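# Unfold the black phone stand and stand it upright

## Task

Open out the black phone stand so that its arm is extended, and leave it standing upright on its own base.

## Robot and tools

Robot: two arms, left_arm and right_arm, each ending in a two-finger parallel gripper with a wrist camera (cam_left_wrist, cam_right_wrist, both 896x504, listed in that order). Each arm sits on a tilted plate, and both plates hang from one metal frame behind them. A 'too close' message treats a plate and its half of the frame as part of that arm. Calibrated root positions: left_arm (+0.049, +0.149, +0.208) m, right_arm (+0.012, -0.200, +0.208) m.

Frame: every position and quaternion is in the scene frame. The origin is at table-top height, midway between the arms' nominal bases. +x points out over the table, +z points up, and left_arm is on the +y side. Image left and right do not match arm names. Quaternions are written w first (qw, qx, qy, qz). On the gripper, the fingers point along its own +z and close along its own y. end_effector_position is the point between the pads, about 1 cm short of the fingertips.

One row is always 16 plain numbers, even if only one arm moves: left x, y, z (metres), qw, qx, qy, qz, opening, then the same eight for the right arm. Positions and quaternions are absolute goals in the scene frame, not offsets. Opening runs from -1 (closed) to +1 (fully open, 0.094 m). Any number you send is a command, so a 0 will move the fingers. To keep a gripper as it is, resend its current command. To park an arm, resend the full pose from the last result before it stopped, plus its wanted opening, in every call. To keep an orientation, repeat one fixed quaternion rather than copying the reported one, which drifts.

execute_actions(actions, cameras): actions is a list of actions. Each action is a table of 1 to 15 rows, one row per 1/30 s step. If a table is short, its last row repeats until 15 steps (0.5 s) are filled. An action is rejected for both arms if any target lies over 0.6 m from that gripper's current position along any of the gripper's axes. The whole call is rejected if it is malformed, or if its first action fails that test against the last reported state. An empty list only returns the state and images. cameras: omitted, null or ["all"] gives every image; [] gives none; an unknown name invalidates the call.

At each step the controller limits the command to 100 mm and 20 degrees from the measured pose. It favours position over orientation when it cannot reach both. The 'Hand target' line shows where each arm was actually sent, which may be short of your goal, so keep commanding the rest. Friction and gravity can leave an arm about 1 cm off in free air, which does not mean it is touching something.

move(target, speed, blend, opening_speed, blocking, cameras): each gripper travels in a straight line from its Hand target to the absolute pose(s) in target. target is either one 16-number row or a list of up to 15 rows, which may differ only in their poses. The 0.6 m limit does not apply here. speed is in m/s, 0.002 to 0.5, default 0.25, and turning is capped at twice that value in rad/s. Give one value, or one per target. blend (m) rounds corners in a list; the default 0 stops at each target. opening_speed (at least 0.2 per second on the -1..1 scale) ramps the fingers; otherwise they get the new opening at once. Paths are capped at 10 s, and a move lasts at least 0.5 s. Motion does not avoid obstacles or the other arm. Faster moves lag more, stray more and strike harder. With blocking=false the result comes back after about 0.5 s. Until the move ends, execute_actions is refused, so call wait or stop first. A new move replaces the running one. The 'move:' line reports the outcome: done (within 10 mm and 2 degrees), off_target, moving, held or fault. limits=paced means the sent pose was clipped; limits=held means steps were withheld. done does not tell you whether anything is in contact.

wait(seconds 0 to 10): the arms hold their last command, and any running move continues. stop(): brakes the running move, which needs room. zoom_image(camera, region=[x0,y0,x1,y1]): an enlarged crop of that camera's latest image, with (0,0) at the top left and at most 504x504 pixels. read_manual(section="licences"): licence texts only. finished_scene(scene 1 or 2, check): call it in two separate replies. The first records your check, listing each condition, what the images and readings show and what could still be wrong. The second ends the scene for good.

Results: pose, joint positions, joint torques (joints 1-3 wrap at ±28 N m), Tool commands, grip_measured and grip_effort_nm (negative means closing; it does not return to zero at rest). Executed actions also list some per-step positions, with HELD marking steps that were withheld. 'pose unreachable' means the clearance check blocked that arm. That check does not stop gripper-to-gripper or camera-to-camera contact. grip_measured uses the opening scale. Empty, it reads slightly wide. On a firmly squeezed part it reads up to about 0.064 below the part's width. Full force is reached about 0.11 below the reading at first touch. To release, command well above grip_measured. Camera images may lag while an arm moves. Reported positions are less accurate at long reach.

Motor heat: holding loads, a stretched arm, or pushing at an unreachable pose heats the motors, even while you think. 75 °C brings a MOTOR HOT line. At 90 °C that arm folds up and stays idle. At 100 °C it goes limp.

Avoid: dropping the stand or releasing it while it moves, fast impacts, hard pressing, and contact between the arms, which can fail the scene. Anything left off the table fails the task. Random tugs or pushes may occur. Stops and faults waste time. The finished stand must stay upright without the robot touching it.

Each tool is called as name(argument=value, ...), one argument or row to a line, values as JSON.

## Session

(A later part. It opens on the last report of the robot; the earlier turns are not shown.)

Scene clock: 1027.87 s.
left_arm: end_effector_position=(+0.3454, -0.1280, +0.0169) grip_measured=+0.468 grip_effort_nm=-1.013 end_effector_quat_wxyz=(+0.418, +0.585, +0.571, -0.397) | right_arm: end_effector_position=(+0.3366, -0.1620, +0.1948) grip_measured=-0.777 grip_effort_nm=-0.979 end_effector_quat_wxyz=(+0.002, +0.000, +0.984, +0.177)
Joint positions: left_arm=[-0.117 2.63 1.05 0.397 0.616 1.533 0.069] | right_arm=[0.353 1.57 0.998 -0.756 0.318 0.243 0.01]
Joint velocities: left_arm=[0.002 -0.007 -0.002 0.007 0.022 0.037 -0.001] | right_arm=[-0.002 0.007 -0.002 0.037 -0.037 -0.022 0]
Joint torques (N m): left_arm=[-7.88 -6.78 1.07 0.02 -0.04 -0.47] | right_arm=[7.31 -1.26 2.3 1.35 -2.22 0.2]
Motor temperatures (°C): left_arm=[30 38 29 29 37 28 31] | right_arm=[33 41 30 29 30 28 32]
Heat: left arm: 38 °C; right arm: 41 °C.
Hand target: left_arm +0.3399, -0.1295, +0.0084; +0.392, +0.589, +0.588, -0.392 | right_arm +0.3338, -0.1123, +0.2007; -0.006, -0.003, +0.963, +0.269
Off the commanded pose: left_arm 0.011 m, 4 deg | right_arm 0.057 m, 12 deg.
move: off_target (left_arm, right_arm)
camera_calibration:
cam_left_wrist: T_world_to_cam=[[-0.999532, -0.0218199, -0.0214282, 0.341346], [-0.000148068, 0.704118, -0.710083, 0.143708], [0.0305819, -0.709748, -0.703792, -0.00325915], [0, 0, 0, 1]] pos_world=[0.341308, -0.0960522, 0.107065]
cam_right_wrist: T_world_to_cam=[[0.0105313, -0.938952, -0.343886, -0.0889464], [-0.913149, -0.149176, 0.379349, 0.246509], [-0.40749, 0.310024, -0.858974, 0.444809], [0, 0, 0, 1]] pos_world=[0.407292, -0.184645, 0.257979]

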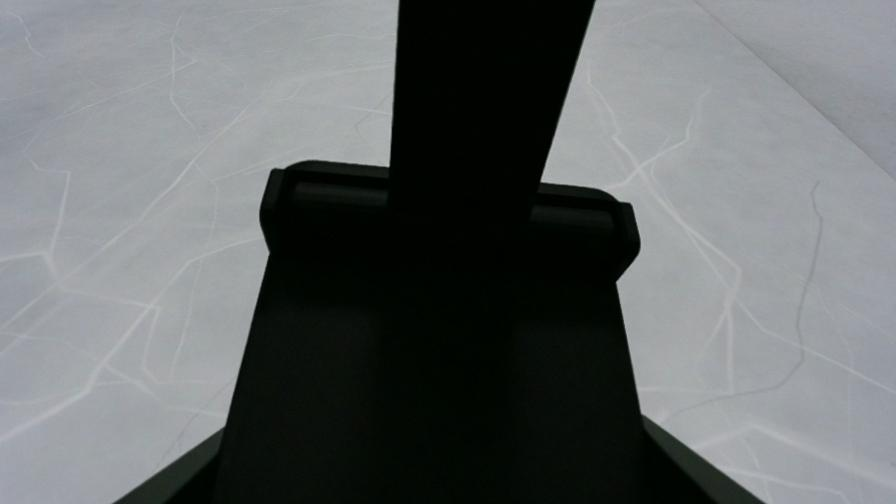

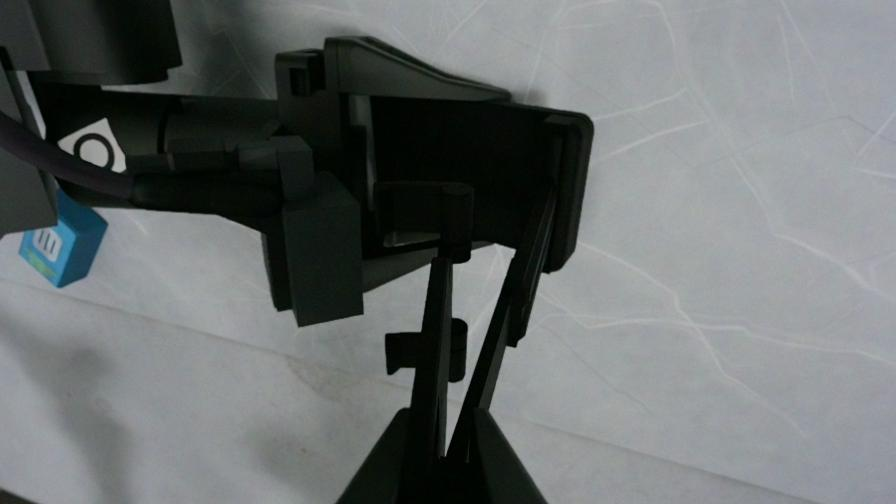

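move(
  target=[0.343,-0.129,0.012,0.391,0.589,0.589,-0.391,0.36,0.338,-0.158,0.192,0,0,0.984,0.178,-0.95],
  speed=0.06,
  cameras=[],
)

move(
  target=[0.343,-0.129,0.012,0.391,0.589,0.589,-0.391,0.36,0.338,-0.158,0.192,0,0,0.984,0.178,-0.5],
  opening_speed=0.2,
  cameras=["cam_right_wrist"],
)

Scene clock: 1032.57 s.
left_arm: end_effector_position=(+0.3459, -0.1279, +0.0161) grip_measured=+0.468 grip_effort_nm=-1.018 end_effector_quat_wxyz=(+0.414, +0.589, +0.573, -0.392) | right_arm: end_effector_position=(+0.3366, -0.1684, +0.1926) grip_measured=-0.777 grip_effort_nm=-0.979 end_effector_quat_wxyz=(+0.004, -0.001, +0.987, +0.158)
Joint positions: left_arm=[-0.121 2.627 1.048 0.397 0.601 1.532 0.069] | right_arm=[0.353 1.57 0.998 -0.762 0.355 0.244 0.01]
Joint velocities: left_arm=[0.007 -0.002 0.007 0.007 -0.007 -0.037 0.001] | right_arm=[-0.017 0.017 -0.002 -0.022 0.066 0.037 0.001]
Joint torques (N m): left_arm=[-7.9 -7.8 1.13 -0.09 0.08 -0.47] | right_arm=[4.38 -3.64 4.19 0.39 -0.56 0.02]
Motor temperatures (°C): left_arm=[31 38 29 29 36 28 31] | right_arm=[33 40 30 29 30 28 32]
Heat: left arm: 38 °C; right arm: 40 °C.
Hand target: left_arm +0.3431, -0.1287, +0.0121; +0.392, +0.589, +0.589, -0.391 | right_arm +0.3379, -0.1582, +0.1923; +0.000, +0.000, +0.984, +0.178
Off the commanded pose: left_arm 0.005 m, 3 deg | right_arm 0.010 m, 2 deg.
move: off_target (left_arm)
No camera images: "cameras" was empty.

Scene clock: 1035.03 s.
left_arm: end_effector_position=(+0.3459, -0.1280, +0.0162) grip_measured=+0.468 grip_effort_nm=-1.013 end_effector_quat_wxyz=(+0.414, +0.588, +0.573, -0.393) | right_arm: end_effector_position=(+0.3367, -0.1671, +0.1930) grip_measured=-0.503 grip_effort_nm=0.188 end_effector_quat_wxyz=(+0.004, -0.001, +0.987, +0.162)
Joint positions: left_arm=[-0.122 2.627 1.048 0.397 0.601 1.529 0.069] | right_arm=[0.353 1.57 0.998 -0.761 0.348 0.244 0.023]
Joint velocities: left_arm=[-0.007 -0.007 0.002 -0.037 0.037 0.007 0.001] | right_arm=[-0.012 0.002 0.022 0.007 0.037 -0.007 -0.001]
Joint torques (N m): left_arm=[-7.91 -7.76 1.11 -0.09 0.11 -0.46] | right_arm=[4.45 -3.55 4.27 0.36 -0.57 0.02]
Motor temperatures (°C): left_arm=[31 38 29 29 36 28 31] | right_arm=[33 39 30 29 30 28 32]
Heat: left arm: 38 °C; right arm: 39 °C.
Hand target: left_arm +0.3430, -0.1287, +0.0122; +0.392, +0.589, +0.589, -0.391 | right_arm +0.3381, -0.1583, +0.1923; +0.000, +0.000, +0.984, +0.178
Off the commanded pose: left_arm 0.005 m, 3 deg | right_arm 0.009 m, 2 deg.
move: off_target (left_arm)
camera_calibration:
cam_right_wrist: T_world_to_cam=[[0.0120556, -0.948948, -0.315202, -0.102069], [-0.914166, -0.138185, 0.381057, 0.248327], [-0.40516, 0.283553, -0.869162, 0.441652], [0, 0, 0, 1]] pos_world=[0.407182, -0.187774, 0.257068]
Images, in order (width x height): cam_right_wrist 896x504.

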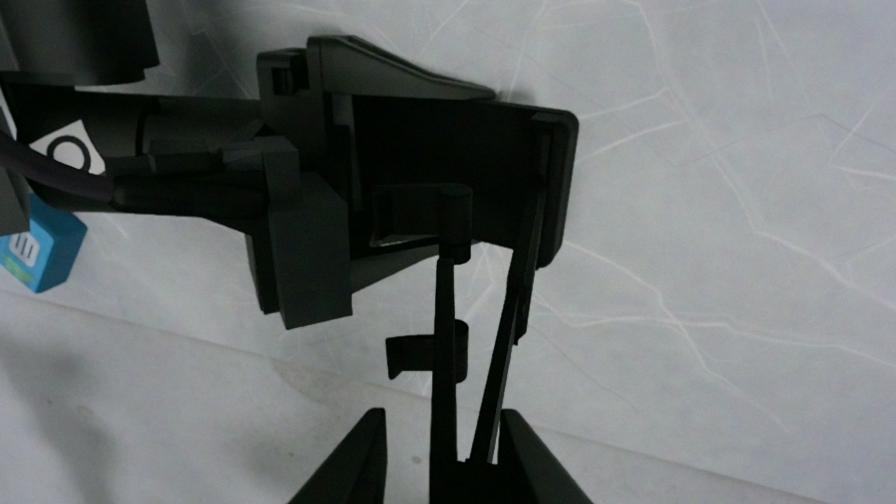

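Now raise the right hand along its axis, then view from behind.

move(
  target=[
    [0.343,-0.129,0.012,0.391,0.589,0.589,-0.391,0.36,0.338,-0.183,0.262,0,0,0.984,0.178,-0.5],
    [0.343,-0.129,0.012,0.391,0.589,0.589,-0.391,0.36,0.338,-0.25,0.26,0,0,0.906,0.423,-0.5],
    [0.343,-0.129,0.012,0.391,0.589,0.589,-0.391,0.36,0.32,-0.31,0.16,0,0,0.819,0.574,-0.5],
  ],
  speed=0.12,
  cameras=["cam_right_wrist"],
)

zoom_image(
  camera="cam_right_wrist",
  region=[200, 0, 620, 360],
)

Scene clock: 1042.73 s.
left_arm: end_effector_position=(+0.3464, -0.1285, +0.0159) grip_measured=+0.468 grip_effort_nm=-1.013 end_effector_quat_wxyz=(+0.413, +0.588, +0.575, -0.391) | right_arm: end_effector_position=(+0.3179, -0.3171, +0.1655) grip_measured=-0.503 grip_effort_nm=0.183 end_effector_quat_wxyz=(+0.003, -0.002, +0.835, +0.550)
Joint positions: left_arm=[-0.125 2.627 1.048 0.401 0.595 1.523 0.069] | right_arm=[-0.634 1.816 1.424 -1.38 -0.6 -0.898 0.023]
Joint velocities: left_arm=[-0.022 0.002 0.002 0.022 -0.022 -0.051 0.001] | right_arm=[0.027 0.002 -0.007 -0.007 0.066 0.007 -0.001]
Joint torques (N m): left_arm=[-7.57 -7.72 1.16 -0.11 0.16 -0.41] | right_arm=[2.47 -6.75 3.38 -1.42 -0.65 -0.18]
Motor temperatures (°C): left_arm=[31 38 29 29 35 28 31] | right_arm=[33 39 29 29 30 28 31]
Heat: left arm: 38 °C; right arm: 39 °C.
Hand target: left_arm +0.3431, -0.1288, +0.0121; +0.392, +0.589, +0.589, -0.391 | right_arm +0.3193, -0.3126, +0.1606; +0.001, +0.000, +0.825, +0.565
Off the commanded pose: left_arm 0.005 m, 3 deg | right_arm 0.009 m, 3 deg.
move: off_target (left_arm, right_arm)
camera_calibration:
cam_right_wrist: T_world_to_cam=[[0.0153102, -0.400518, -0.916161, 0.0195101], [-0.912094, -0.38103, 0.151333, 0.181295], [-0.409696, 0.833308, -0.371143, 0.54607], [0, 0, 0, 1]] pos_world=[0.388782, -0.378151, 0.193109]
Images, in order (width x height): cam_right_wrist 896x504.

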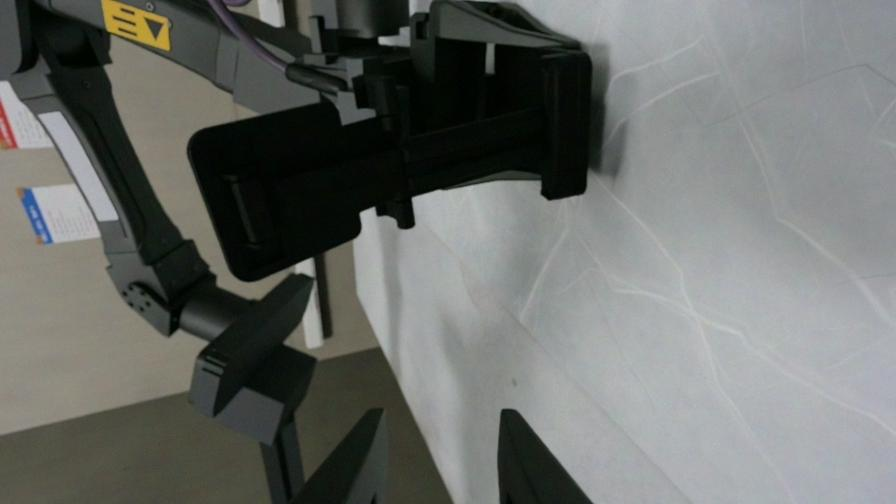

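Scaled by 1.200.

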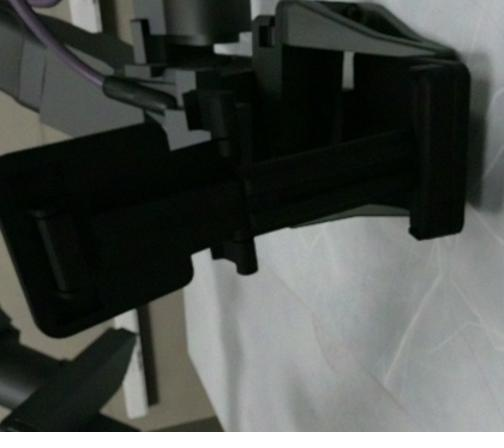

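move(
  target=[0.345,-0.1285,0.015,0.413,0.588,0.575,-0.391,0.8,0.32,-0.313,0.16,0,0,0.819,0.574,-0.5],
  opening_speed=0.2,
)

move(
  target=[0.344,-0.02,0.018,0.391,0.589,0.589,-0.391,0.8,0.32,-0.313,0.16,0,0,0.819,0.574,-0.5],
  speed=0.06,
)

Scene clock: 1047.63 s.
left_arm: end_effector_position=(+0.3474, -0.1286, +0.0162) grip_measured=+0.799 grip_effort_nm=0.081 end_effector_quat_wxyz=(+0.416, +0.589, +0.573, -0.389) | right_arm: end_effector_position=(+0.3193, -0.3165, +0.1665) grip_measured=-0.502 grip_effort_nm=0.168 end_effector_quat_wxyz=(+0.002, -0.005, +0.829, +0.559)
Joint positions: left_arm=[-0.125 2.627 1.048 0.405 0.596 1.528 0.085] | right_arm=[-0.634 1.836 1.443 -1.404 -0.611 -0.916 0.023]
Joint velocities: left_arm=[-0.002 -0.007 -0.017 -0.007 -0.022 -0.037 -0.001] | right_arm=[-0.017 -0.012 0.002 0.066 -0.066 -0.022 0]
Joint torques (N m): left_arm=[-6.52 -7.43 0.81 0.08 0.56 -0.05] | right_arm=[1.81 -6.58 3.32 -1.41 -0.65 -0.19]
Motor temperatures (°C): left_arm=[31 38 29 29 35 28 31] | right_arm=[32 39 29 30 30 28 31]
Heat: left arm: 38 °C; right arm: 39 °C.
Hand target: left_arm +0.3449, -0.1285, +0.0150; +0.413, +0.588, +0.575, -0.391 | right_arm +0.3200, -0.3132, +0.1600; +0.000, +0.001, +0.819, +0.573
Off the commanded pose: left_arm 0.003 m, 0 deg | right_arm 0.007 m, 2 deg.
move: done
camera_calibration:
cam_left_wrist: T_world_to_cam=[[-0.999258, -0.0247361, -0.0295062, 0.342937], [0.00286956, 0.716357, -0.697728, 0.143931], [0.0383961, -0.697296, -0.715755, -0.00520354], [0, 0, 0, 1]] pos_world=[0.342469, -0.0982516, 0.106819]
cam_right_wrist: T_world_to_cam=[[0.0196365, -0.380534, -0.924559, 0.0269605], [-0.910568, -0.388698, 0.140642, 0.181504], [-0.412893, 0.839112, -0.354134, 0.546537], [0, 0, 0, 1]] pos_world=[0.390404, -0.377796, 0.192947]

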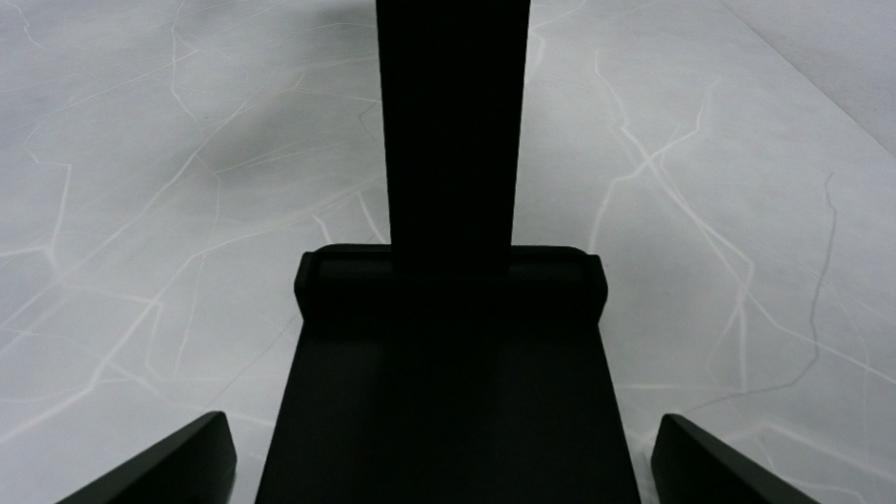

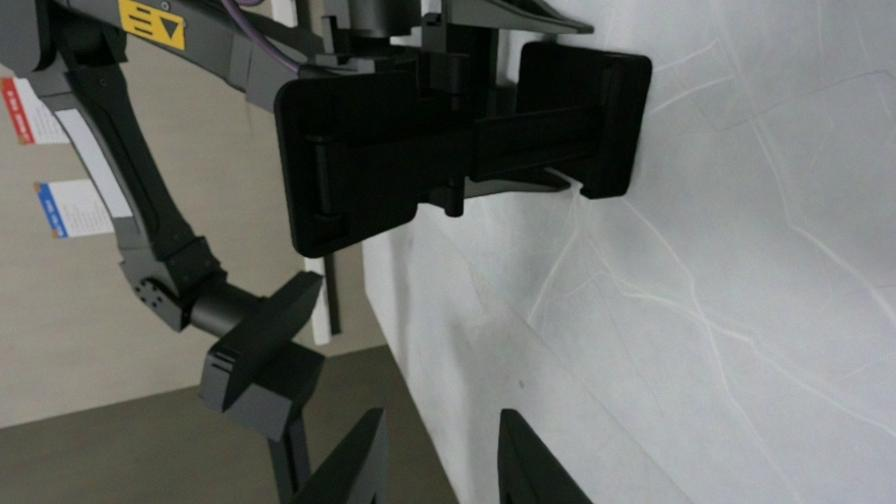

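Scene clock: 1050.13 s.
left_arm: end_effector_position=(+0.3418, -0.0247, +0.0146) grip_measured=+0.799 grip_effort_nm=0.085 end_effector_quat_wxyz=(+0.387, +0.594, +0.586, -0.392) | right_arm: end_effector_position=(+0.3193, -0.3165, +0.1666) grip_measured=-0.502 grip_effort_nm=0.178 end_effector_quat_wxyz=(+0.002, -0.005, +0.829, +0.559)
Joint positions: left_arm=[0.126 2.389 0.959 0.055 0.623 1.805 0.085] | right_arm=[-0.634 1.836 1.443 -1.404 -0.611 -0.916 0.023]
Joint velocities: left_arm=[-0.007 0.002 0.007 -0.051 0.007 -0.037 0.001] | right_arm=[-0.002 0.002 0.012 0.037 0.007 0.022 0.001]
Joint torques (N m): left_arm=[-4.41 -9.02 -0.02 -0.65 0.6 0.06] | right_arm=[2.14 -6.8 3.4 -1.42 -0.64 -0.19]
Motor temperatures (°C): left_arm=[31 39 29 29 35 28 30] | right_arm=[32 39 29 30 30 28 31]
Heat: left arm: 39 °C; right arm: 39 °C.
Hand target: left_arm +0.3435, -0.0193, +0.0169; +0.389, +0.591, +0.588, -0.392 | right_arm +0.3199, -0.3132, +0.1600; +0.000, +0.001, +0.819, +0.573
Off the commanded pose: left_arm 0.006 m, 1 deg | right_arm 0.007 m, 2 deg.
move: done
camera_calibration:
cam_left_wrist: T_world_to_cam=[[-0.999866, -0.00905945, 0.0136676, 0.339809], [-0.0158583, 0.746245, -0.665482, 0.0750696], [-0.0041705, -0.66561, -0.746288, 0.0820844], [0, 0, 0, 1]] pos_world=[0.341296, 0.00169432, 0.106572]
cam_right_wrist: T_world_to_cam=[[0.0194183, -0.380305, -0.924657, 0.0271849], [-0.910492, -0.38882, 0.140798, 0.18137], [-0.413071, 0.839159, -0.353815, 0.546536], [0, 0, 0, 1]] pos_world=[0.390366, -0.377771, 0.192973]

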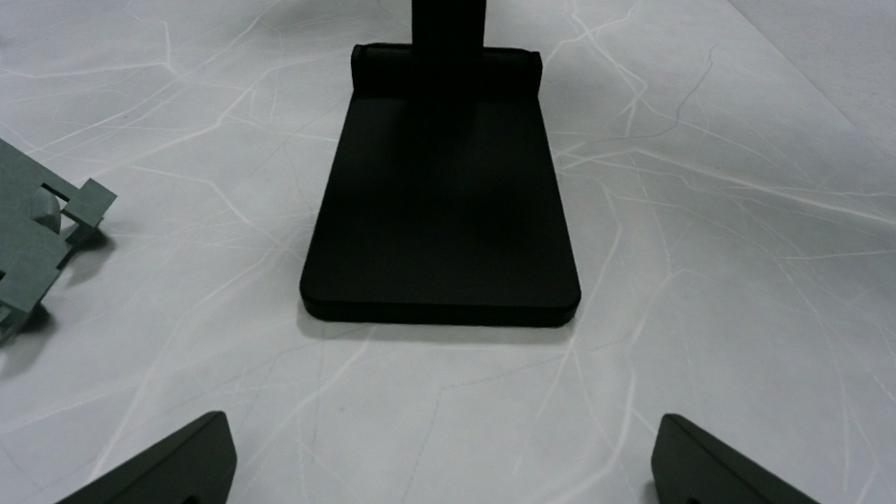

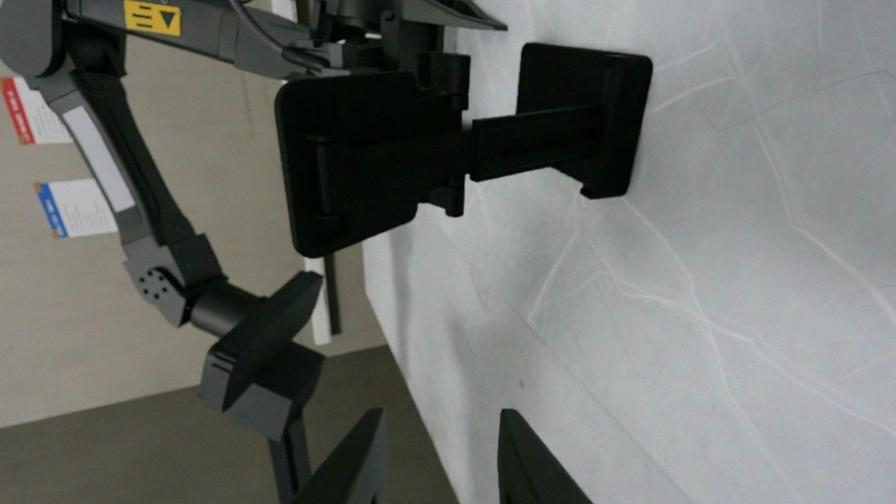

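move(
  target=[0.32,0.08,0.08,0.391,0.589,0.589,-0.391,0.8,0.32,-0.313,0.16,0,0,0.819,0.574,-0.5],
  speed=0.15,
)

Scene clock: 1053.40 s.
left_arm: end_effector_position=(+0.3164, +0.0782, +0.0744) grip_measured=+0.799 grip_effort_nm=0.081 end_effector_quat_wxyz=(+0.379, +0.596, +0.589, -0.393) | right_arm: end_effector_position=(+0.3193, -0.3165, +0.1666) grip_measured=-0.502 grip_effort_nm=0.178 end_effector_quat_wxyz=(+0.003, -0.005, +0.829, +0.559)
Joint positions: left_arm=[0.342 1.976 0.817 -0.378 0.633 2.067 0.085] | right_arm=[-0.634 1.836 1.443 -1.404 -0.611 -0.916 0.023]
Joint velocities: left_arm=[0.007 0.007 -0.017 -0.007 -0.022 -0.081 0] | right_arm=[-0.002 0.007 -0.012 -0.037 -0.022 0.022 0.001]
Joint torques (N m): left_arm=[-2.96 -8.53 1.07 -1.14 0.72 0.07] | right_arm=[2 -6.56 3.28 -1.44 -0.68 -0.22]
Motor temperatures (°C): left_arm=[31 39 29 29 34 28 30] | right_arm=[32 39 29 30 30 28 30]
Heat: left arm: 39 °C; right arm: 39 °C.
Hand target: left_arm +0.3195, +0.0810, +0.0795; +0.389, +0.590, +0.589, -0.392 | right_arm +0.3200, -0.3132, +0.1600; +0.000, +0.000, +0.819, +0.573
Off the commanded pose: left_arm 0.007 m, 2 deg | right_arm 0.007 m, 2 deg.
move: done
camera_calibration:
cam_left_wrist: T_world_to_cam=[[-0.999708, -0.00309052, 0.0239537, 0.313285], [-0.0180455, 0.754763, -0.655749, 0.0369974], [-0.0160528, -0.65599, -0.754599, 0.198735], [0, 0, 0, 1]] pos_world=[0.317051, 0.103412, 0.166722]
cam_right_wrist: T_world_to_cam=[[0.0201792, -0.380086, -0.924731, 0.0270645], [-0.910603, -0.388861, 0.13996, 0.181582], [-0.412789, 0.839239, -0.353954, 0.546517], [0, 0, 0, 1]] pos_world=[0.390398, -0.377761, 0.193055]

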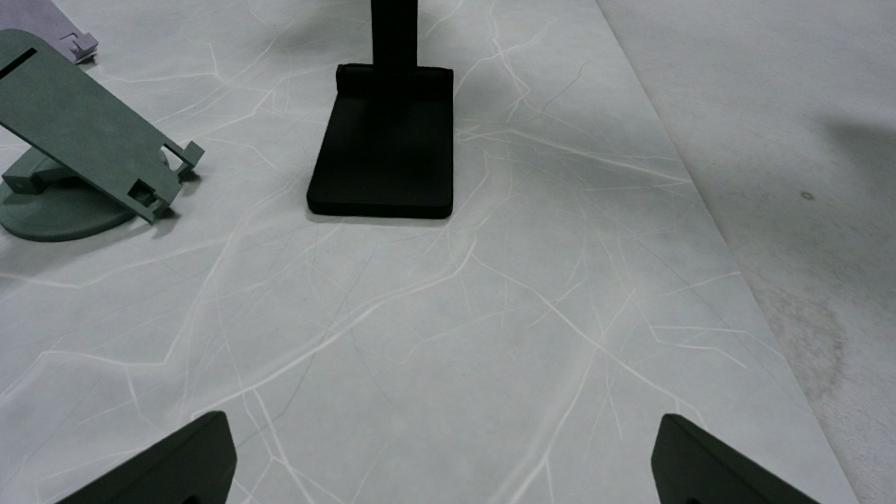

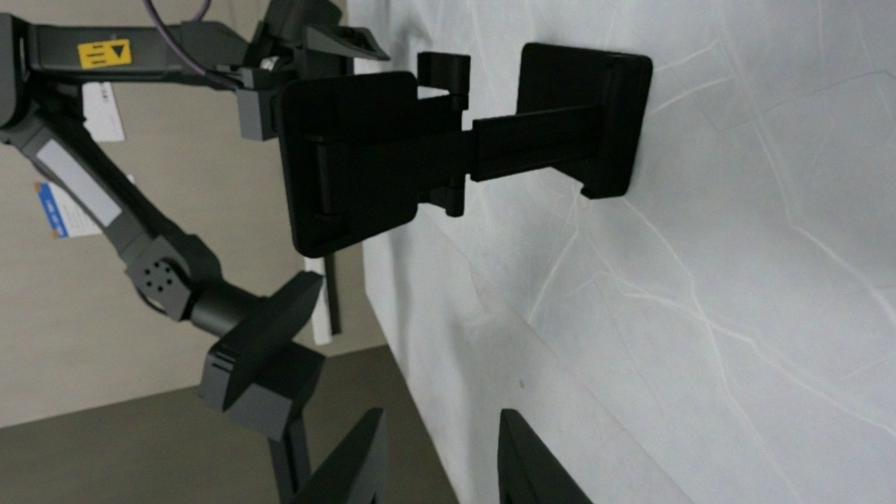

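move(
  target=[
    [0.342,-0.02,0.016,0.391,0.589,0.589,-0.391,0.8,0.32,-0.313,0.16,0,0,0.819,0.574,-0.4],
    [0.342,-0.125,0.013,0.391,0.589,0.589,-0.391,0.8,0.32,-0.313,0.16,0,0,0.819,0.574,-0.4],
  ],
  speed=[0.15,0.06],
)

move(
  target=[
    [0.342,-0.129,0.013,0.391,0.589,0.589,-0.391,0.8,0.338,-0.25,0.26,0,0,0.906,0.423,-0.4],
    [0.342,-0.129,0.013,0.391,0.589,0.589,-0.391,0.8,0.338,-0.188,0.262,0,0,0.984,0.178,-0.4],
  ],
  speed=0.12,
)

Scene clock: 1071.10 s.
left_arm: end_effector_position=(+0.3534, -0.1163, +0.0158) grip_measured=+0.799 grip_effort_nm=0.081 end_effector_quat_wxyz=(+0.402, +0.582, +0.595, -0.380) | right_arm: end_effector_position=(+0.3192, -0.3164, +0.1667) grip_measured=-0.403 grip_effort_nm=0.188 end_effector_quat_wxyz=(+0.002, -0.005, +0.829, +0.559)
Joint positions: left_arm=[-0.111 2.585 1.023 0.398 0.562 1.497 0.085] | right_arm=[-0.634 1.836 1.443 -1.405 -0.611 -0.916 0.028]
Joint velocities: left_arm=[0.007 0.012 0.002 -0.007 0.007 0.037 0] | right_arm=[0.012 -0.002 -0.012 0.007 -0.037 -0.007 0.001]
Joint torques (N m): left_arm=[-8.58 -5.53 1.7 0.15 0.53 -0.16] | right_arm=[1.8 -6.61 3.3 -1.42 -0.65 -0.18]
Motor temperatures (°C): left_arm=[30 39 28 29 34 28 29] | right_arm=[32 38 29 31 30 28 30]
Heat: left arm: 39 °C; right arm: 38 °C.
Hand target: left_arm +0.3429, -0.1262, +0.0147; +0.395, +0.586, +0.591, -0.389 | right_arm +0.3199, -0.3132, +0.1600; +0.000, +0.001, +0.819, +0.573
Off the commanded pose: left_arm 0.015 m, 2 deg | right_arm 0.008 m, 2 deg.
move: off_target (left_arm)
camera_calibration:
cam_left_wrist: T_world_to_cam=[[-0.998503, -0.0546383, -0.00247246, 0.345041], [-0.0388865, 0.74098, -0.6704, 0.152064], [0.0384616, -0.669301, -0.741995, 0.00655379], [0, 0, 0, 1]] pos_world=[0.350186, -0.0894372, 0.10766]
cam_right_wrist: T_world_to_cam=[[0.0197426, -0.379628, -0.924929, 0.0275136], [-0.910451, -0.389105, 0.140271, 0.181313], [-0.413145, 0.839333, -0.353315, 0.546513], [0, 0, 0, 1]] pos_world=[0.390323, -0.377712, 0.193106]

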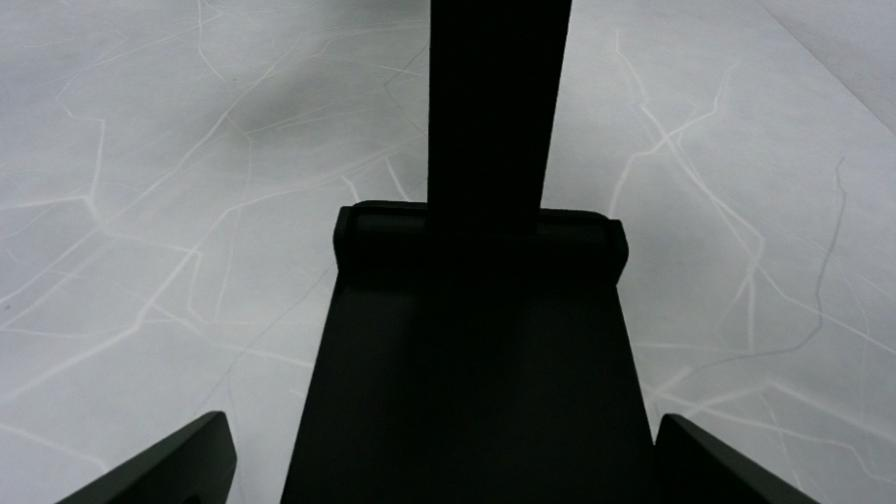

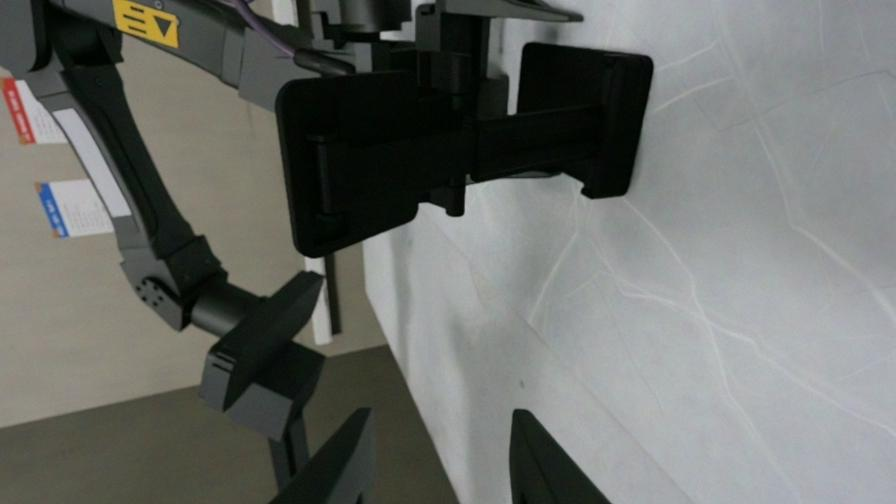

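Scene clock: 1075.43 s.
left_arm: end_effector_position=(+0.3553, -0.1182, +0.0157) grip_measured=+0.799 grip_effort_nm=0.076 end_effector_quat_wxyz=(+0.404, +0.583, +0.594, -0.379) | right_arm: end_effector_position=(+0.3372, -0.1907, +0.2636) grip_measured=-0.403 grip_effort_nm=0.183 end_effector_quat_wxyz=(+0.001, +0.005, +0.981, +0.194)
Joint positions: left_arm=[-0.114 2.59 1.032 0.398 0.562 1.497 0.085] | right_arm=[0.41 1.451 1.174 -1.06 0.298 0.31 0.028]
Joint velocities: left_arm=[-0.012 0.002 0.002 -0.007 -0.007 0.066 0] | right_arm=[0.002 0.017 -0.007 -0.066 -0.022 -0.022 -0.001]
Joint torques (N m): left_arm=[-8.73 -5.42 2.06 -0.01 0.48 -0.11] | right_arm=[5.16 -2.8 4.37 0.31 -0.14 0.08]
Motor temperatures (°C): left_arm=[31 39 28 29 34 28 29] | right_arm=[32 38 29 30 30 28 30]
Heat: left arm: 39 °C; right arm: 38 °C.
Hand target: left_arm +0.3418, -0.1283, +0.0133; +0.391, +0.589, +0.589, -0.391 | right_arm +0.3374, -0.1859, +0.2617; -0.002, +0.000, +0.982, +0.189
Off the commanded pose: left_arm 0.017 m, 2 deg | right_arm 0.003 m, 2 deg.
move: off_target (left_arm)
camera_calibration:
cam_left_wrist: T_world_to_cam=[[-0.998493, -0.0543538, -0.00764147, 0.34694], [-0.0351484, 0.740101, -0.671576, 0.152006], [0.0421582, -0.670295, -0.740896, 0.00366822], [0, 0, 0, 1]] pos_world=[0.351606, -0.0911836, 0.107453]
cam_right_wrist: T_world_to_cam=[[-0.000537343, -0.926564, -0.376137, -0.0776623], [-0.912996, -0.152998, 0.378194, 0.216164], [-0.407969, 0.343614, -0.845867, 0.516226], [0, 0, 0, 1]] pos_world=[0.40792, -0.216269, 0.325695]

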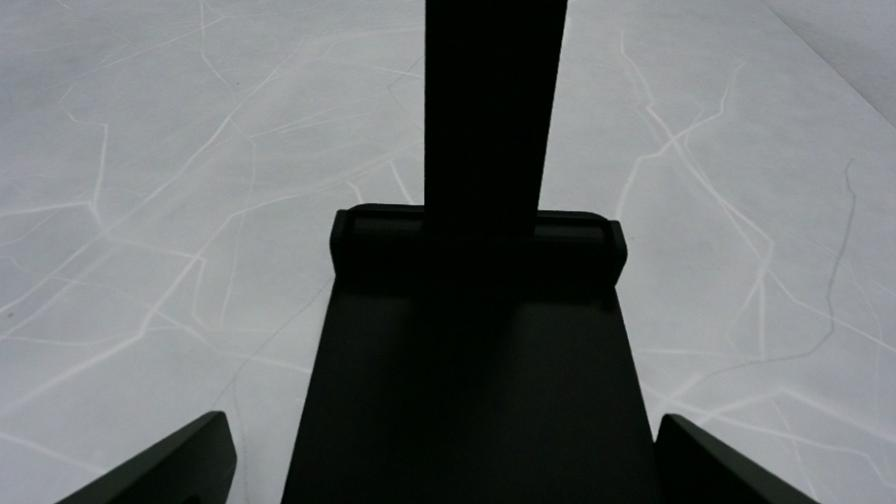

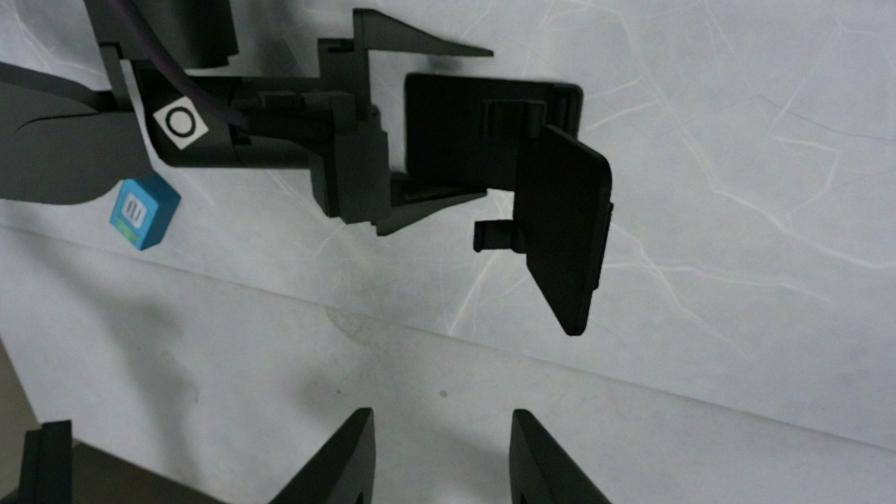

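move(
  target=[0.326,-0.126,0.013,0.391,0.589,0.589,-0.391,0.8,0.338,-0.21,0.262,0,0,0.978,0.208,-0.4],
  speed=0.06,
  cameras=["cam_left_wrist"],
)

move(
  target=[0.326,-0.126,0.013,0.391,0.589,0.589,-0.391,0.36,0.338,-0.212,0.262,0,0,0.978,0.208,-0.4],
  opening_speed=0.25,
)

Scene clock: 1081.83 s.
left_arm: end_effector_position=(+0.3434, -0.1164, +0.0153) grip_measured=+0.799 grip_effort_nm=0.081 end_effector_quat_wxyz=(+0.403, +0.584, +0.595, -0.377) | right_arm: end_effector_position=(+0.3388, -0.2064, +0.2550) grip_measured=-0.403 grip_effort_nm=0.188 end_effector_quat_wxyz=(-0.004, +0.002, +0.980, +0.199)
Joint positions: left_arm=[-0.114 2.59 0.984 0.448 0.555 1.497 0.085] | right_arm=[0.334 1.438 1.174 -1.06 0.268 0.231 0.028]
Joint velocities: left_arm=[-0.002 0.012 0.002 -0.007 0.037 -0.066 0.001] | right_arm=[-0.027 0.017 -0.007 -0.022 -0.051 -0.022 0.001]
Joint torques (N m): left_arm=[-8.24 -5.07 0.54 0.12 0.54 -0.06] | right_arm=[3.44 -6.61 4.88 0 -0.45 -0.13]
Motor temperatures (°C): left_arm=[31 38 28 29 34 28 29] | right_arm=[32 38 29 30 30 28 30]
Heat: left arm: 38 °C; right arm: 38 °C.
Hand target: left_arm +0.3260, -0.1253, +0.0132; +0.391, +0.589, +0.589, -0.391 | right_arm +0.3377, -0.2099, +0.2620; +0.001, +0.000, +0.978, +0.207
Off the commanded pose: left_arm 0.020 m, 2 deg | right_arm 0.008 m, 1 deg.
move: off_target (left_arm)
camera_calibration:
cam_left_wrist: T_world_to_cam=[[-0.998415, -0.0555633, -0.00892262, 0.335022], [-0.0354808, 0.744595, -0.666572, 0.150642], [0.0436807, -0.665199, -0.745387, 0.0051939], [0, 0, 0, 1]] pos_world=[0.339609, -0.0900972, 0.107274]
Images, in order (width x height): cam_left_wrist 896x504.

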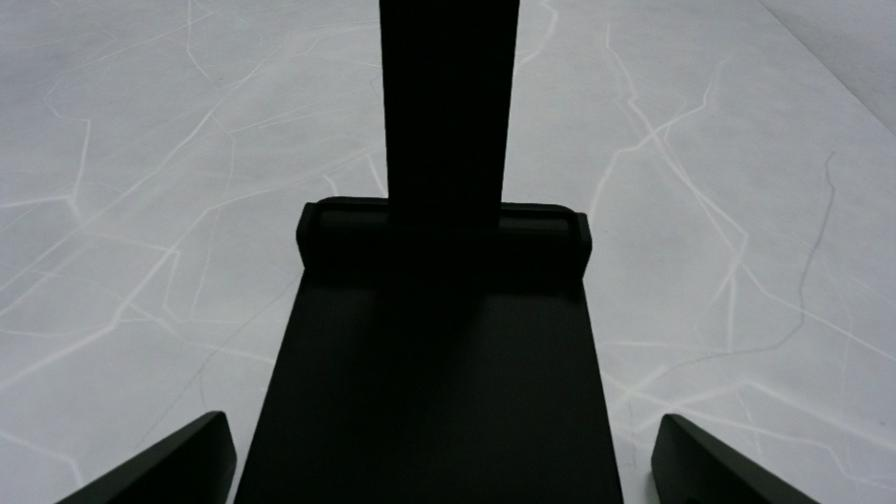

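Scene clock: 1083.80 s.
left_arm: end_effector_position=(+0.3444, -0.1163, +0.0152) grip_measured=+0.486 grip_effort_nm=-1.018 end_effector_quat_wxyz=(+0.404, +0.584, +0.596, -0.375) | right_arm: end_effector_position=(+0.3380, -0.2076, +0.2540) grip_measured=-0.403 grip_effort_nm=0.193 end_effector_quat_wxyz=(-0.006, +0.000, +0.980, +0.199)
Joint positions: left_arm=[-0.114 2.59 0.984 0.453 0.554 1.497 0.07] | right_arm=[0.328 1.438 1.174 -1.064 0.265 0.224 0.028]
Joint velocities: left_arm=[-0.007 -0.017 0.012 -0.007 0.007 0.007 0.001] | right_arm=[-0.007 0.002 -0.007 -0.022 0.007 -0.007 -0.001]
Joint torques (N m): left_arm=[-8.23 -5.07 0.4 0.08 0.58 -0.08] | right_arm=[3.36 -6.8 4.98 -0.04 -0.43 -0.13]
Motor temperatures (°C): left_arm=[31 38 28 29 34 28 29] | right_arm=[32 38 29 30 29 28 30]
Heat: left arm: 38 °C; right arm: 38 °C.
Hand target: left_arm +0.3258, -0.1253, +0.0133; +0.391, +0.589, +0.589, -0.391 | right_arm +0.3378, -0.2120, +0.2618; +0.000, +0.000, +0.978, +0.208
Off the commanded pose: left_arm 0.021 m, 3 deg | right_arm 0.009 m, 1 deg.
move: off_target (left_arm)
camera_calibration:
cam_left_wrist: T_world_to_cam=[[-0.998218, -0.0583014, -0.0127311, 0.33573], [-0.0350427, 0.745364, -0.665736, 0.150416], [0.0483027, -0.664103, -0.746079, 0.00365301], [0, 0, 0, 1]] pos_world=[0.340226, -0.0901151, 0.107137]
cam_right_wrist: T_world_to_cam=[[0.0057861, -0.922928, -0.38493, -0.0960715], [-0.906315, -0.167502, 0.387989, 0.210191], [-0.422563, 0.346623, -0.837433, 0.517637], [0, 0, 0, 1]] pos_world=[0.409789, -0.232884, 0.314954]

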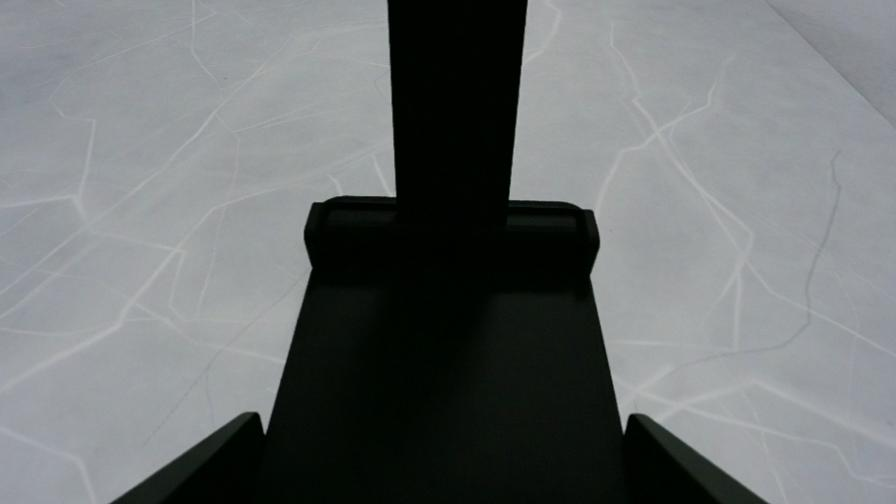

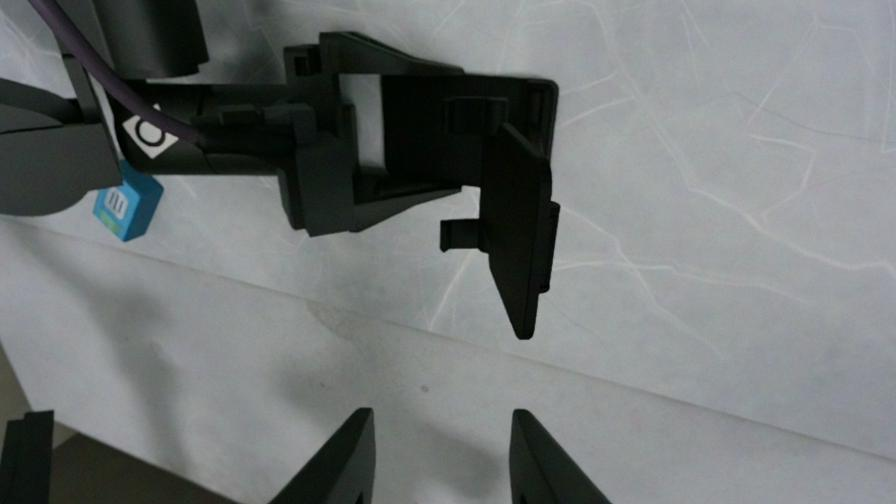

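move(
  target=[0.326,-0.126,0.013,0.391,0.589,0.589,-0.391,0.36,0.342,-0.236,0.25,0,0,0.9724,0.2334,-0.4],
  speed=0.1,
  cameras=["cam_right_wrist"],
)

Scene clock: 1088.20 s.
left_arm: end_effector_position=(+0.3444, -0.1163, +0.0152) grip_measured=+0.486 grip_effort_nm=-1.018 end_effector_quat_wxyz=(+0.404, +0.584, +0.596, -0.375) | right_arm: end_effector_position=(+0.3379, -0.2324, +0.2408) grip_measured=-0.403 grip_effort_nm=0.193 end_effector_quat_wxyz=(-0.014, -0.002, +0.975, +0.222)
Joint positions: left_arm=[-0.114 2.59 0.984 0.453 0.554 1.497 0.07] | right_arm=[0.184 1.414 1.174 -1.064 0.178 0.082 0.028]
Joint velocities: left_arm=[-0.012 0.012 0.012 -0.007 0.051 0.007 0] | right_arm=[-0.012 -0.007 0.012 -0.037 -0.037 -0.081 0]
Joint torques (N m): left_arm=[-8.23 -5.07 0.43 0.05 0.57 -0.05] | right_arm=[3.19 -7.27 5.05 0.04 -0.5 -0.2]
Motor temperatures (°C): left_arm=[32 38 28 29 34 28 29] | right_arm=[32 38 29 30 29 28 30]
Heat: left arm: 38 °C; right arm: 38 °C.
Hand target: left_arm +0.3258, -0.1253, +0.0132; +0.391, +0.589, +0.589, -0.391 | right_arm +0.3417, -0.2363, +0.2502; +0.001, +0.000, +0.973, +0.232
Off the commanded pose: left_arm 0.021 m, 3 deg | right_arm 0.011 m, 2 deg.
move: off_target (left_arm, right_arm)
camera_calibration:
cam_right_wrist: T_world_to_cam=[[0.005992, -0.903064, -0.429464, -0.108733], [-0.899531, -0.192471, 0.392172, 0.201935], [-0.436816, 0.383966, -0.813488, 0.522852], [0, 0, 0, 1]] pos_world=[0.410688, -0.260084, 0.299443]
Images, in order (width x height): cam_right_wrist 896x504.

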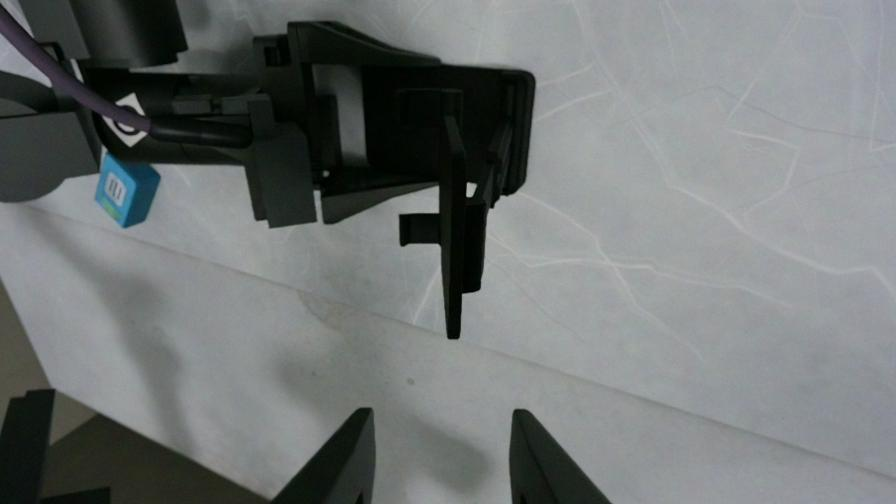

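move(
  target=[0.326,-0.126,0.013,0.391,0.589,0.589,-0.391,0.36,0.345,-0.218,0.198,0,0,0.9724,0.2334,-0.4],
  speed=0.05,
  cameras=["cam_right_wrist"],
)

Scene clock: 1092.27 s.
left_arm: end_effector_position=(+0.3444, -0.1163, +0.0152) grip_measured=+0.486 grip_effort_nm=-1.013 end_effector_quat_wxyz=(+0.404, +0.584, +0.596, -0.375) | right_arm: end_effector_position=(+0.3480, -0.2255, +0.2051) grip_measured=-0.403 grip_effort_nm=0.193 end_effector_quat_wxyz=(+0.009, +0.008, +0.974, +0.225)
Joint positions: left_arm=[-0.114 2.59 0.984 0.453 0.554 1.497 0.07] | right_arm=[0.121 1.448 1.075 -0.871 0.158 0.021 0.028]
Joint velocities: left_arm=[0.002 -0.007 -0.007 0.022 -0.066 -0.022 0] | right_arm=[-0.012 0.002 0.002 0.022 -0.007 -0.051 0.001]
Joint torques (N m): left_arm=[-8.2 -5.23 0.49 0.07 0.58 -0.04] | right_arm=[3.28 -3.92 3.37 0.28 -0.52 -0.19]
Motor temperatures (°C): left_arm=[32 38 28 29 34 28 30] | right_arm=[32 38 29 29 29 28 30]
Heat: left arm: 38 °C; right arm: 38 °C.
Hand target: left_arm +0.3258, -0.1253, +0.0132; +0.391, +0.589, +0.589, -0.391 | right_arm +0.3457, -0.2185, +0.1983; +0.001, +0.000, +0.973, +0.233
Off the commanded pose: left_arm 0.021 m, 3 deg | right_arm 0.011 m, 2 deg.
move: off_target (left_arm, right_arm)
camera_calibration:
cam_right_wrist: T_world_to_cam=[[-0.00218852, -0.901197, -0.433404, -0.113792], [-0.919641, -0.168408, 0.354823, 0.246439], [-0.392754, 0.399352, -0.828409, 0.486774], [0, 0, 0, 1]] pos_world=[0.417569, -0.255441, 0.266488]
Images, in order (width x height): cam_right_wrist 896x504.

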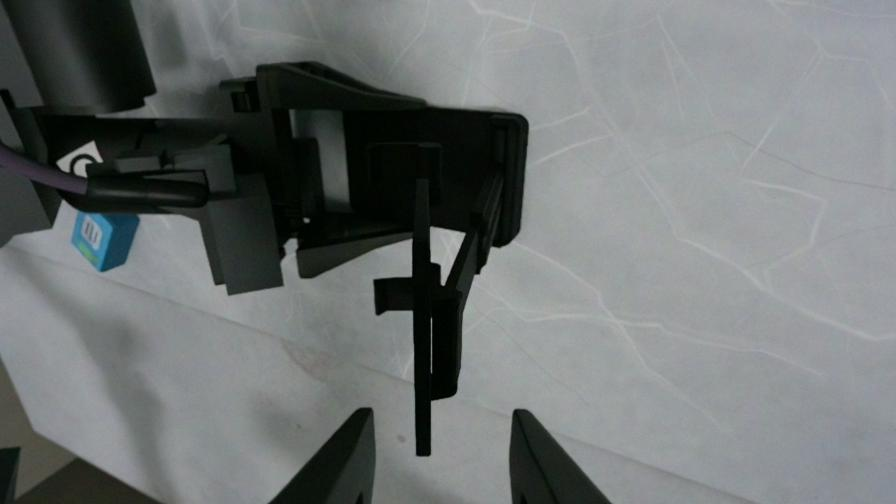

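move(
  target=[0.326,-0.126,0.013,0.391,0.589,0.589,-0.391,0.36,0.340,-0.209,0.178,0,0,0.9724,0.2334,-0.4],
  speed=0.05,
  cameras=["cam_right_wrist"],
)

Scene clock: 1096.73 s.
left_arm: end_effector_position=(+0.3444, -0.1163, +0.0152) grip_measured=+0.486 grip_effort_nm=-1.018 end_effector_quat_wxyz=(+0.404, +0.584, +0.596, -0.375) | right_arm: end_effector_position=(+0.3434, -0.2160, +0.1849) grip_measured=-0.403 grip_effort_nm=0.183 end_effector_quat_wxyz=(+0.008, +0.008, +0.974, +0.225)
Joint positions: left_arm=[-0.114 2.59 0.984 0.453 0.554 1.497 0.07] | right_arm=[0.107 1.473 1.007 -0.777 0.153 0.008 0.028]
Joint velocities: left_arm=[-0.002 0.012 0.017 0.022 -0.022 -0.022 0] | right_arm=[-0.007 -0.017 0.002 -0.081 0.007 0.037 0]
Joint torques (N m): left_arm=[-8.16 -5.18 0.47 0.07 0.57 -0.04] | right_arm=[3.23 -3.71 2.96 0.29 -0.55 -0.15]
Motor temperatures (°C): left_arm=[32 38 28 29 34 28 30] | right_arm=[32 38 29 29 29 28 30]
Heat: left arm: 38 °C; right arm: 38 °C.
Hand target: left_arm +0.3258, -0.1253, +0.0132; +0.391, +0.589, +0.589, -0.391 | right_arm +0.3404, -0.2091, +0.1781; +0.000, +0.000, +0.972, +0.233
Off the commanded pose: left_arm 0.021 m, 3 deg | right_arm 0.010 m, 2 deg.
move: off_target (left_arm)
camera_calibration:
cam_right_wrist: T_world_to_cam=[[-0.00294789, -0.901059, -0.433687, -0.113658], [-0.919247, -0.16829, 0.355899, 0.250657], [-0.393671, 0.399715, -0.827799, 0.464679], [0, 0, 0, 1]] pos_world=[0.413011, -0.245968, 0.24616]
Images, in order (width x height): cam_right_wrist 896x504.

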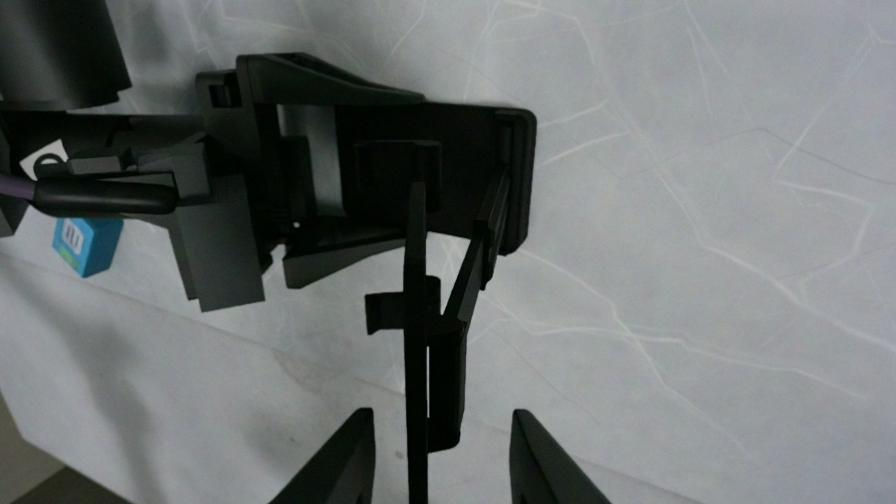

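move(
  target=[0.326,-0.126,0.013,0.391,0.589,0.589,-0.391,0.36,0.338,-0.206,0.170,0,0,0.9724,0.2334,-0.4],
  speed=0.05,
  cameras=[],
)

move(
  target=[0.326,-0.126,0.013,0.391,0.589,0.589,-0.391,0.36,0.338,-0.206,0.170,0,0,0.9724,0.2334,-0.95],
  opening_speed=0.25,
  cameras=["cam_right_wrist"],
)

Scene clock: 1100.43 s.
left_arm: end_effector_position=(+0.3444, -0.1163, +0.0152) grip_measured=+0.486 grip_effort_nm=-1.013 end_effector_quat_wxyz=(+0.404, +0.584, +0.596, -0.375) | right_arm: end_effector_position=(+0.3418, -0.2132, +0.1774) grip_measured=-0.403 grip_effort_nm=0.198 end_effector_quat_wxyz=(+0.009, +0.008, +0.974, +0.225)
Joint positions: left_arm=[-0.114 2.59 0.984 0.453 0.554 1.497 0.07] | right_arm=[0.099 1.482 0.982 -0.741 0.151 0.001 0.028]
Joint velocities: left_arm=[0.007 0.012 0.002 -0.007 -0.037 0.007 0] | right_arm=[0.002 -0.012 0.002 0.022 -0.066 0.11 0]
Joint torques (N m): left_arm=[-8.17 -5.14 0.44 0.07 0.57 -0.06] | right_arm=[3.19 -3.73 2.92 0.27 -0.52 -0.22]
Motor temperatures (°C): left_arm=[32 38 28 29 33 28 30] | right_arm=[32 37 29 29 29 28 30]
Heat: left arm: 38 °C; right arm: 37 °C.
Hand target: left_arm +0.3258, -0.1253, +0.0132; +0.391, +0.589, +0.589, -0.391 | right_arm +0.3382, -0.2062, +0.1703; +0.000, +0.000, +0.972, +0.233
Off the commanded pose: left_arm 0.021 m, 3 deg | right_arm 0.011 m, 2 deg.
move: off_target (left_arm, right_arm)
No camera images: "cameras" was empty.

Scene clock: 1102.83 s.
left_arm: end_effector_position=(+0.3444, -0.1163, +0.0152) grip_measured=+0.486 grip_effort_nm=-1.018 end_effector_quat_wxyz=(+0.404, +0.584, +0.596, -0.375) | right_arm: end_effector_position=(+0.3420, -0.2116, +0.1782) grip_measured=-0.826 grip_effort_nm=-0.974 end_effector_quat_wxyz=(+0.010, +0.005, +0.973, +0.230)
Joint positions: left_arm=[-0.114 2.59 0.984 0.453 0.554 1.497 0.07] | right_arm=[0.099 1.482 0.982 -0.74 0.14 -0.005 0.008]
Joint velocities: left_arm=[-0.017 0.002 0.007 0.007 0.022 -0.037 -0.001] | right_arm=[-0.002 0.017 0.012 -0.022 -0.066 0.051 -0.001]
Joint torques (N m): left_arm=[-8.16 -5.19 0.39 0.05 0.59 -0.06] | right_arm=[3.33 -3.85 2.92 0.27 -0.41 -0.11]
Motor temperatures (°C): left_arm=[32 38 28 29 33 28 30] | right_arm=[32 37 29 29 29 28 30]
Heat: left arm: 38 °C; right arm: 37 °C.
Hand target: left_arm +0.3258, -0.1253, +0.0132; +0.391, +0.589, +0.589, -0.391 | right_arm +0.3379, -0.2061, +0.1703; +0.000, +0.000, +0.972, +0.233
Off the commanded pose: left_arm 0.021 m, 3 deg | right_arm 0.011 m, 1 deg.
move: off_target (left_arm, right_arm)
camera_calibration:
cam_right_wrist: T_world_to_cam=[[0.00295826, -0.896684, -0.442662, -0.112123], [-0.920206, -0.17571, 0.34978, 0.252337], [-0.391422, 0.406305, -0.825654, 0.457093], [0, 0, 0, 1]] pos_world=[0.41145, -0.24192, 0.239505]
Images, in order (width x height): cam_right_wrist 896x504.

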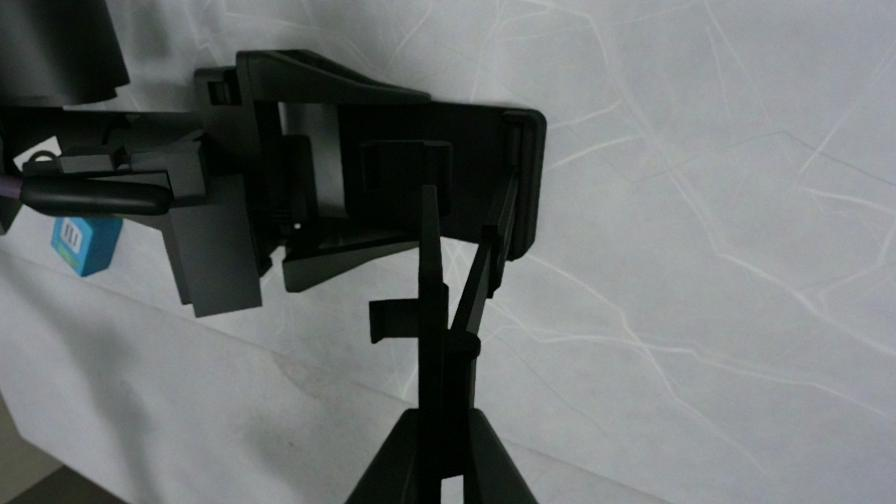

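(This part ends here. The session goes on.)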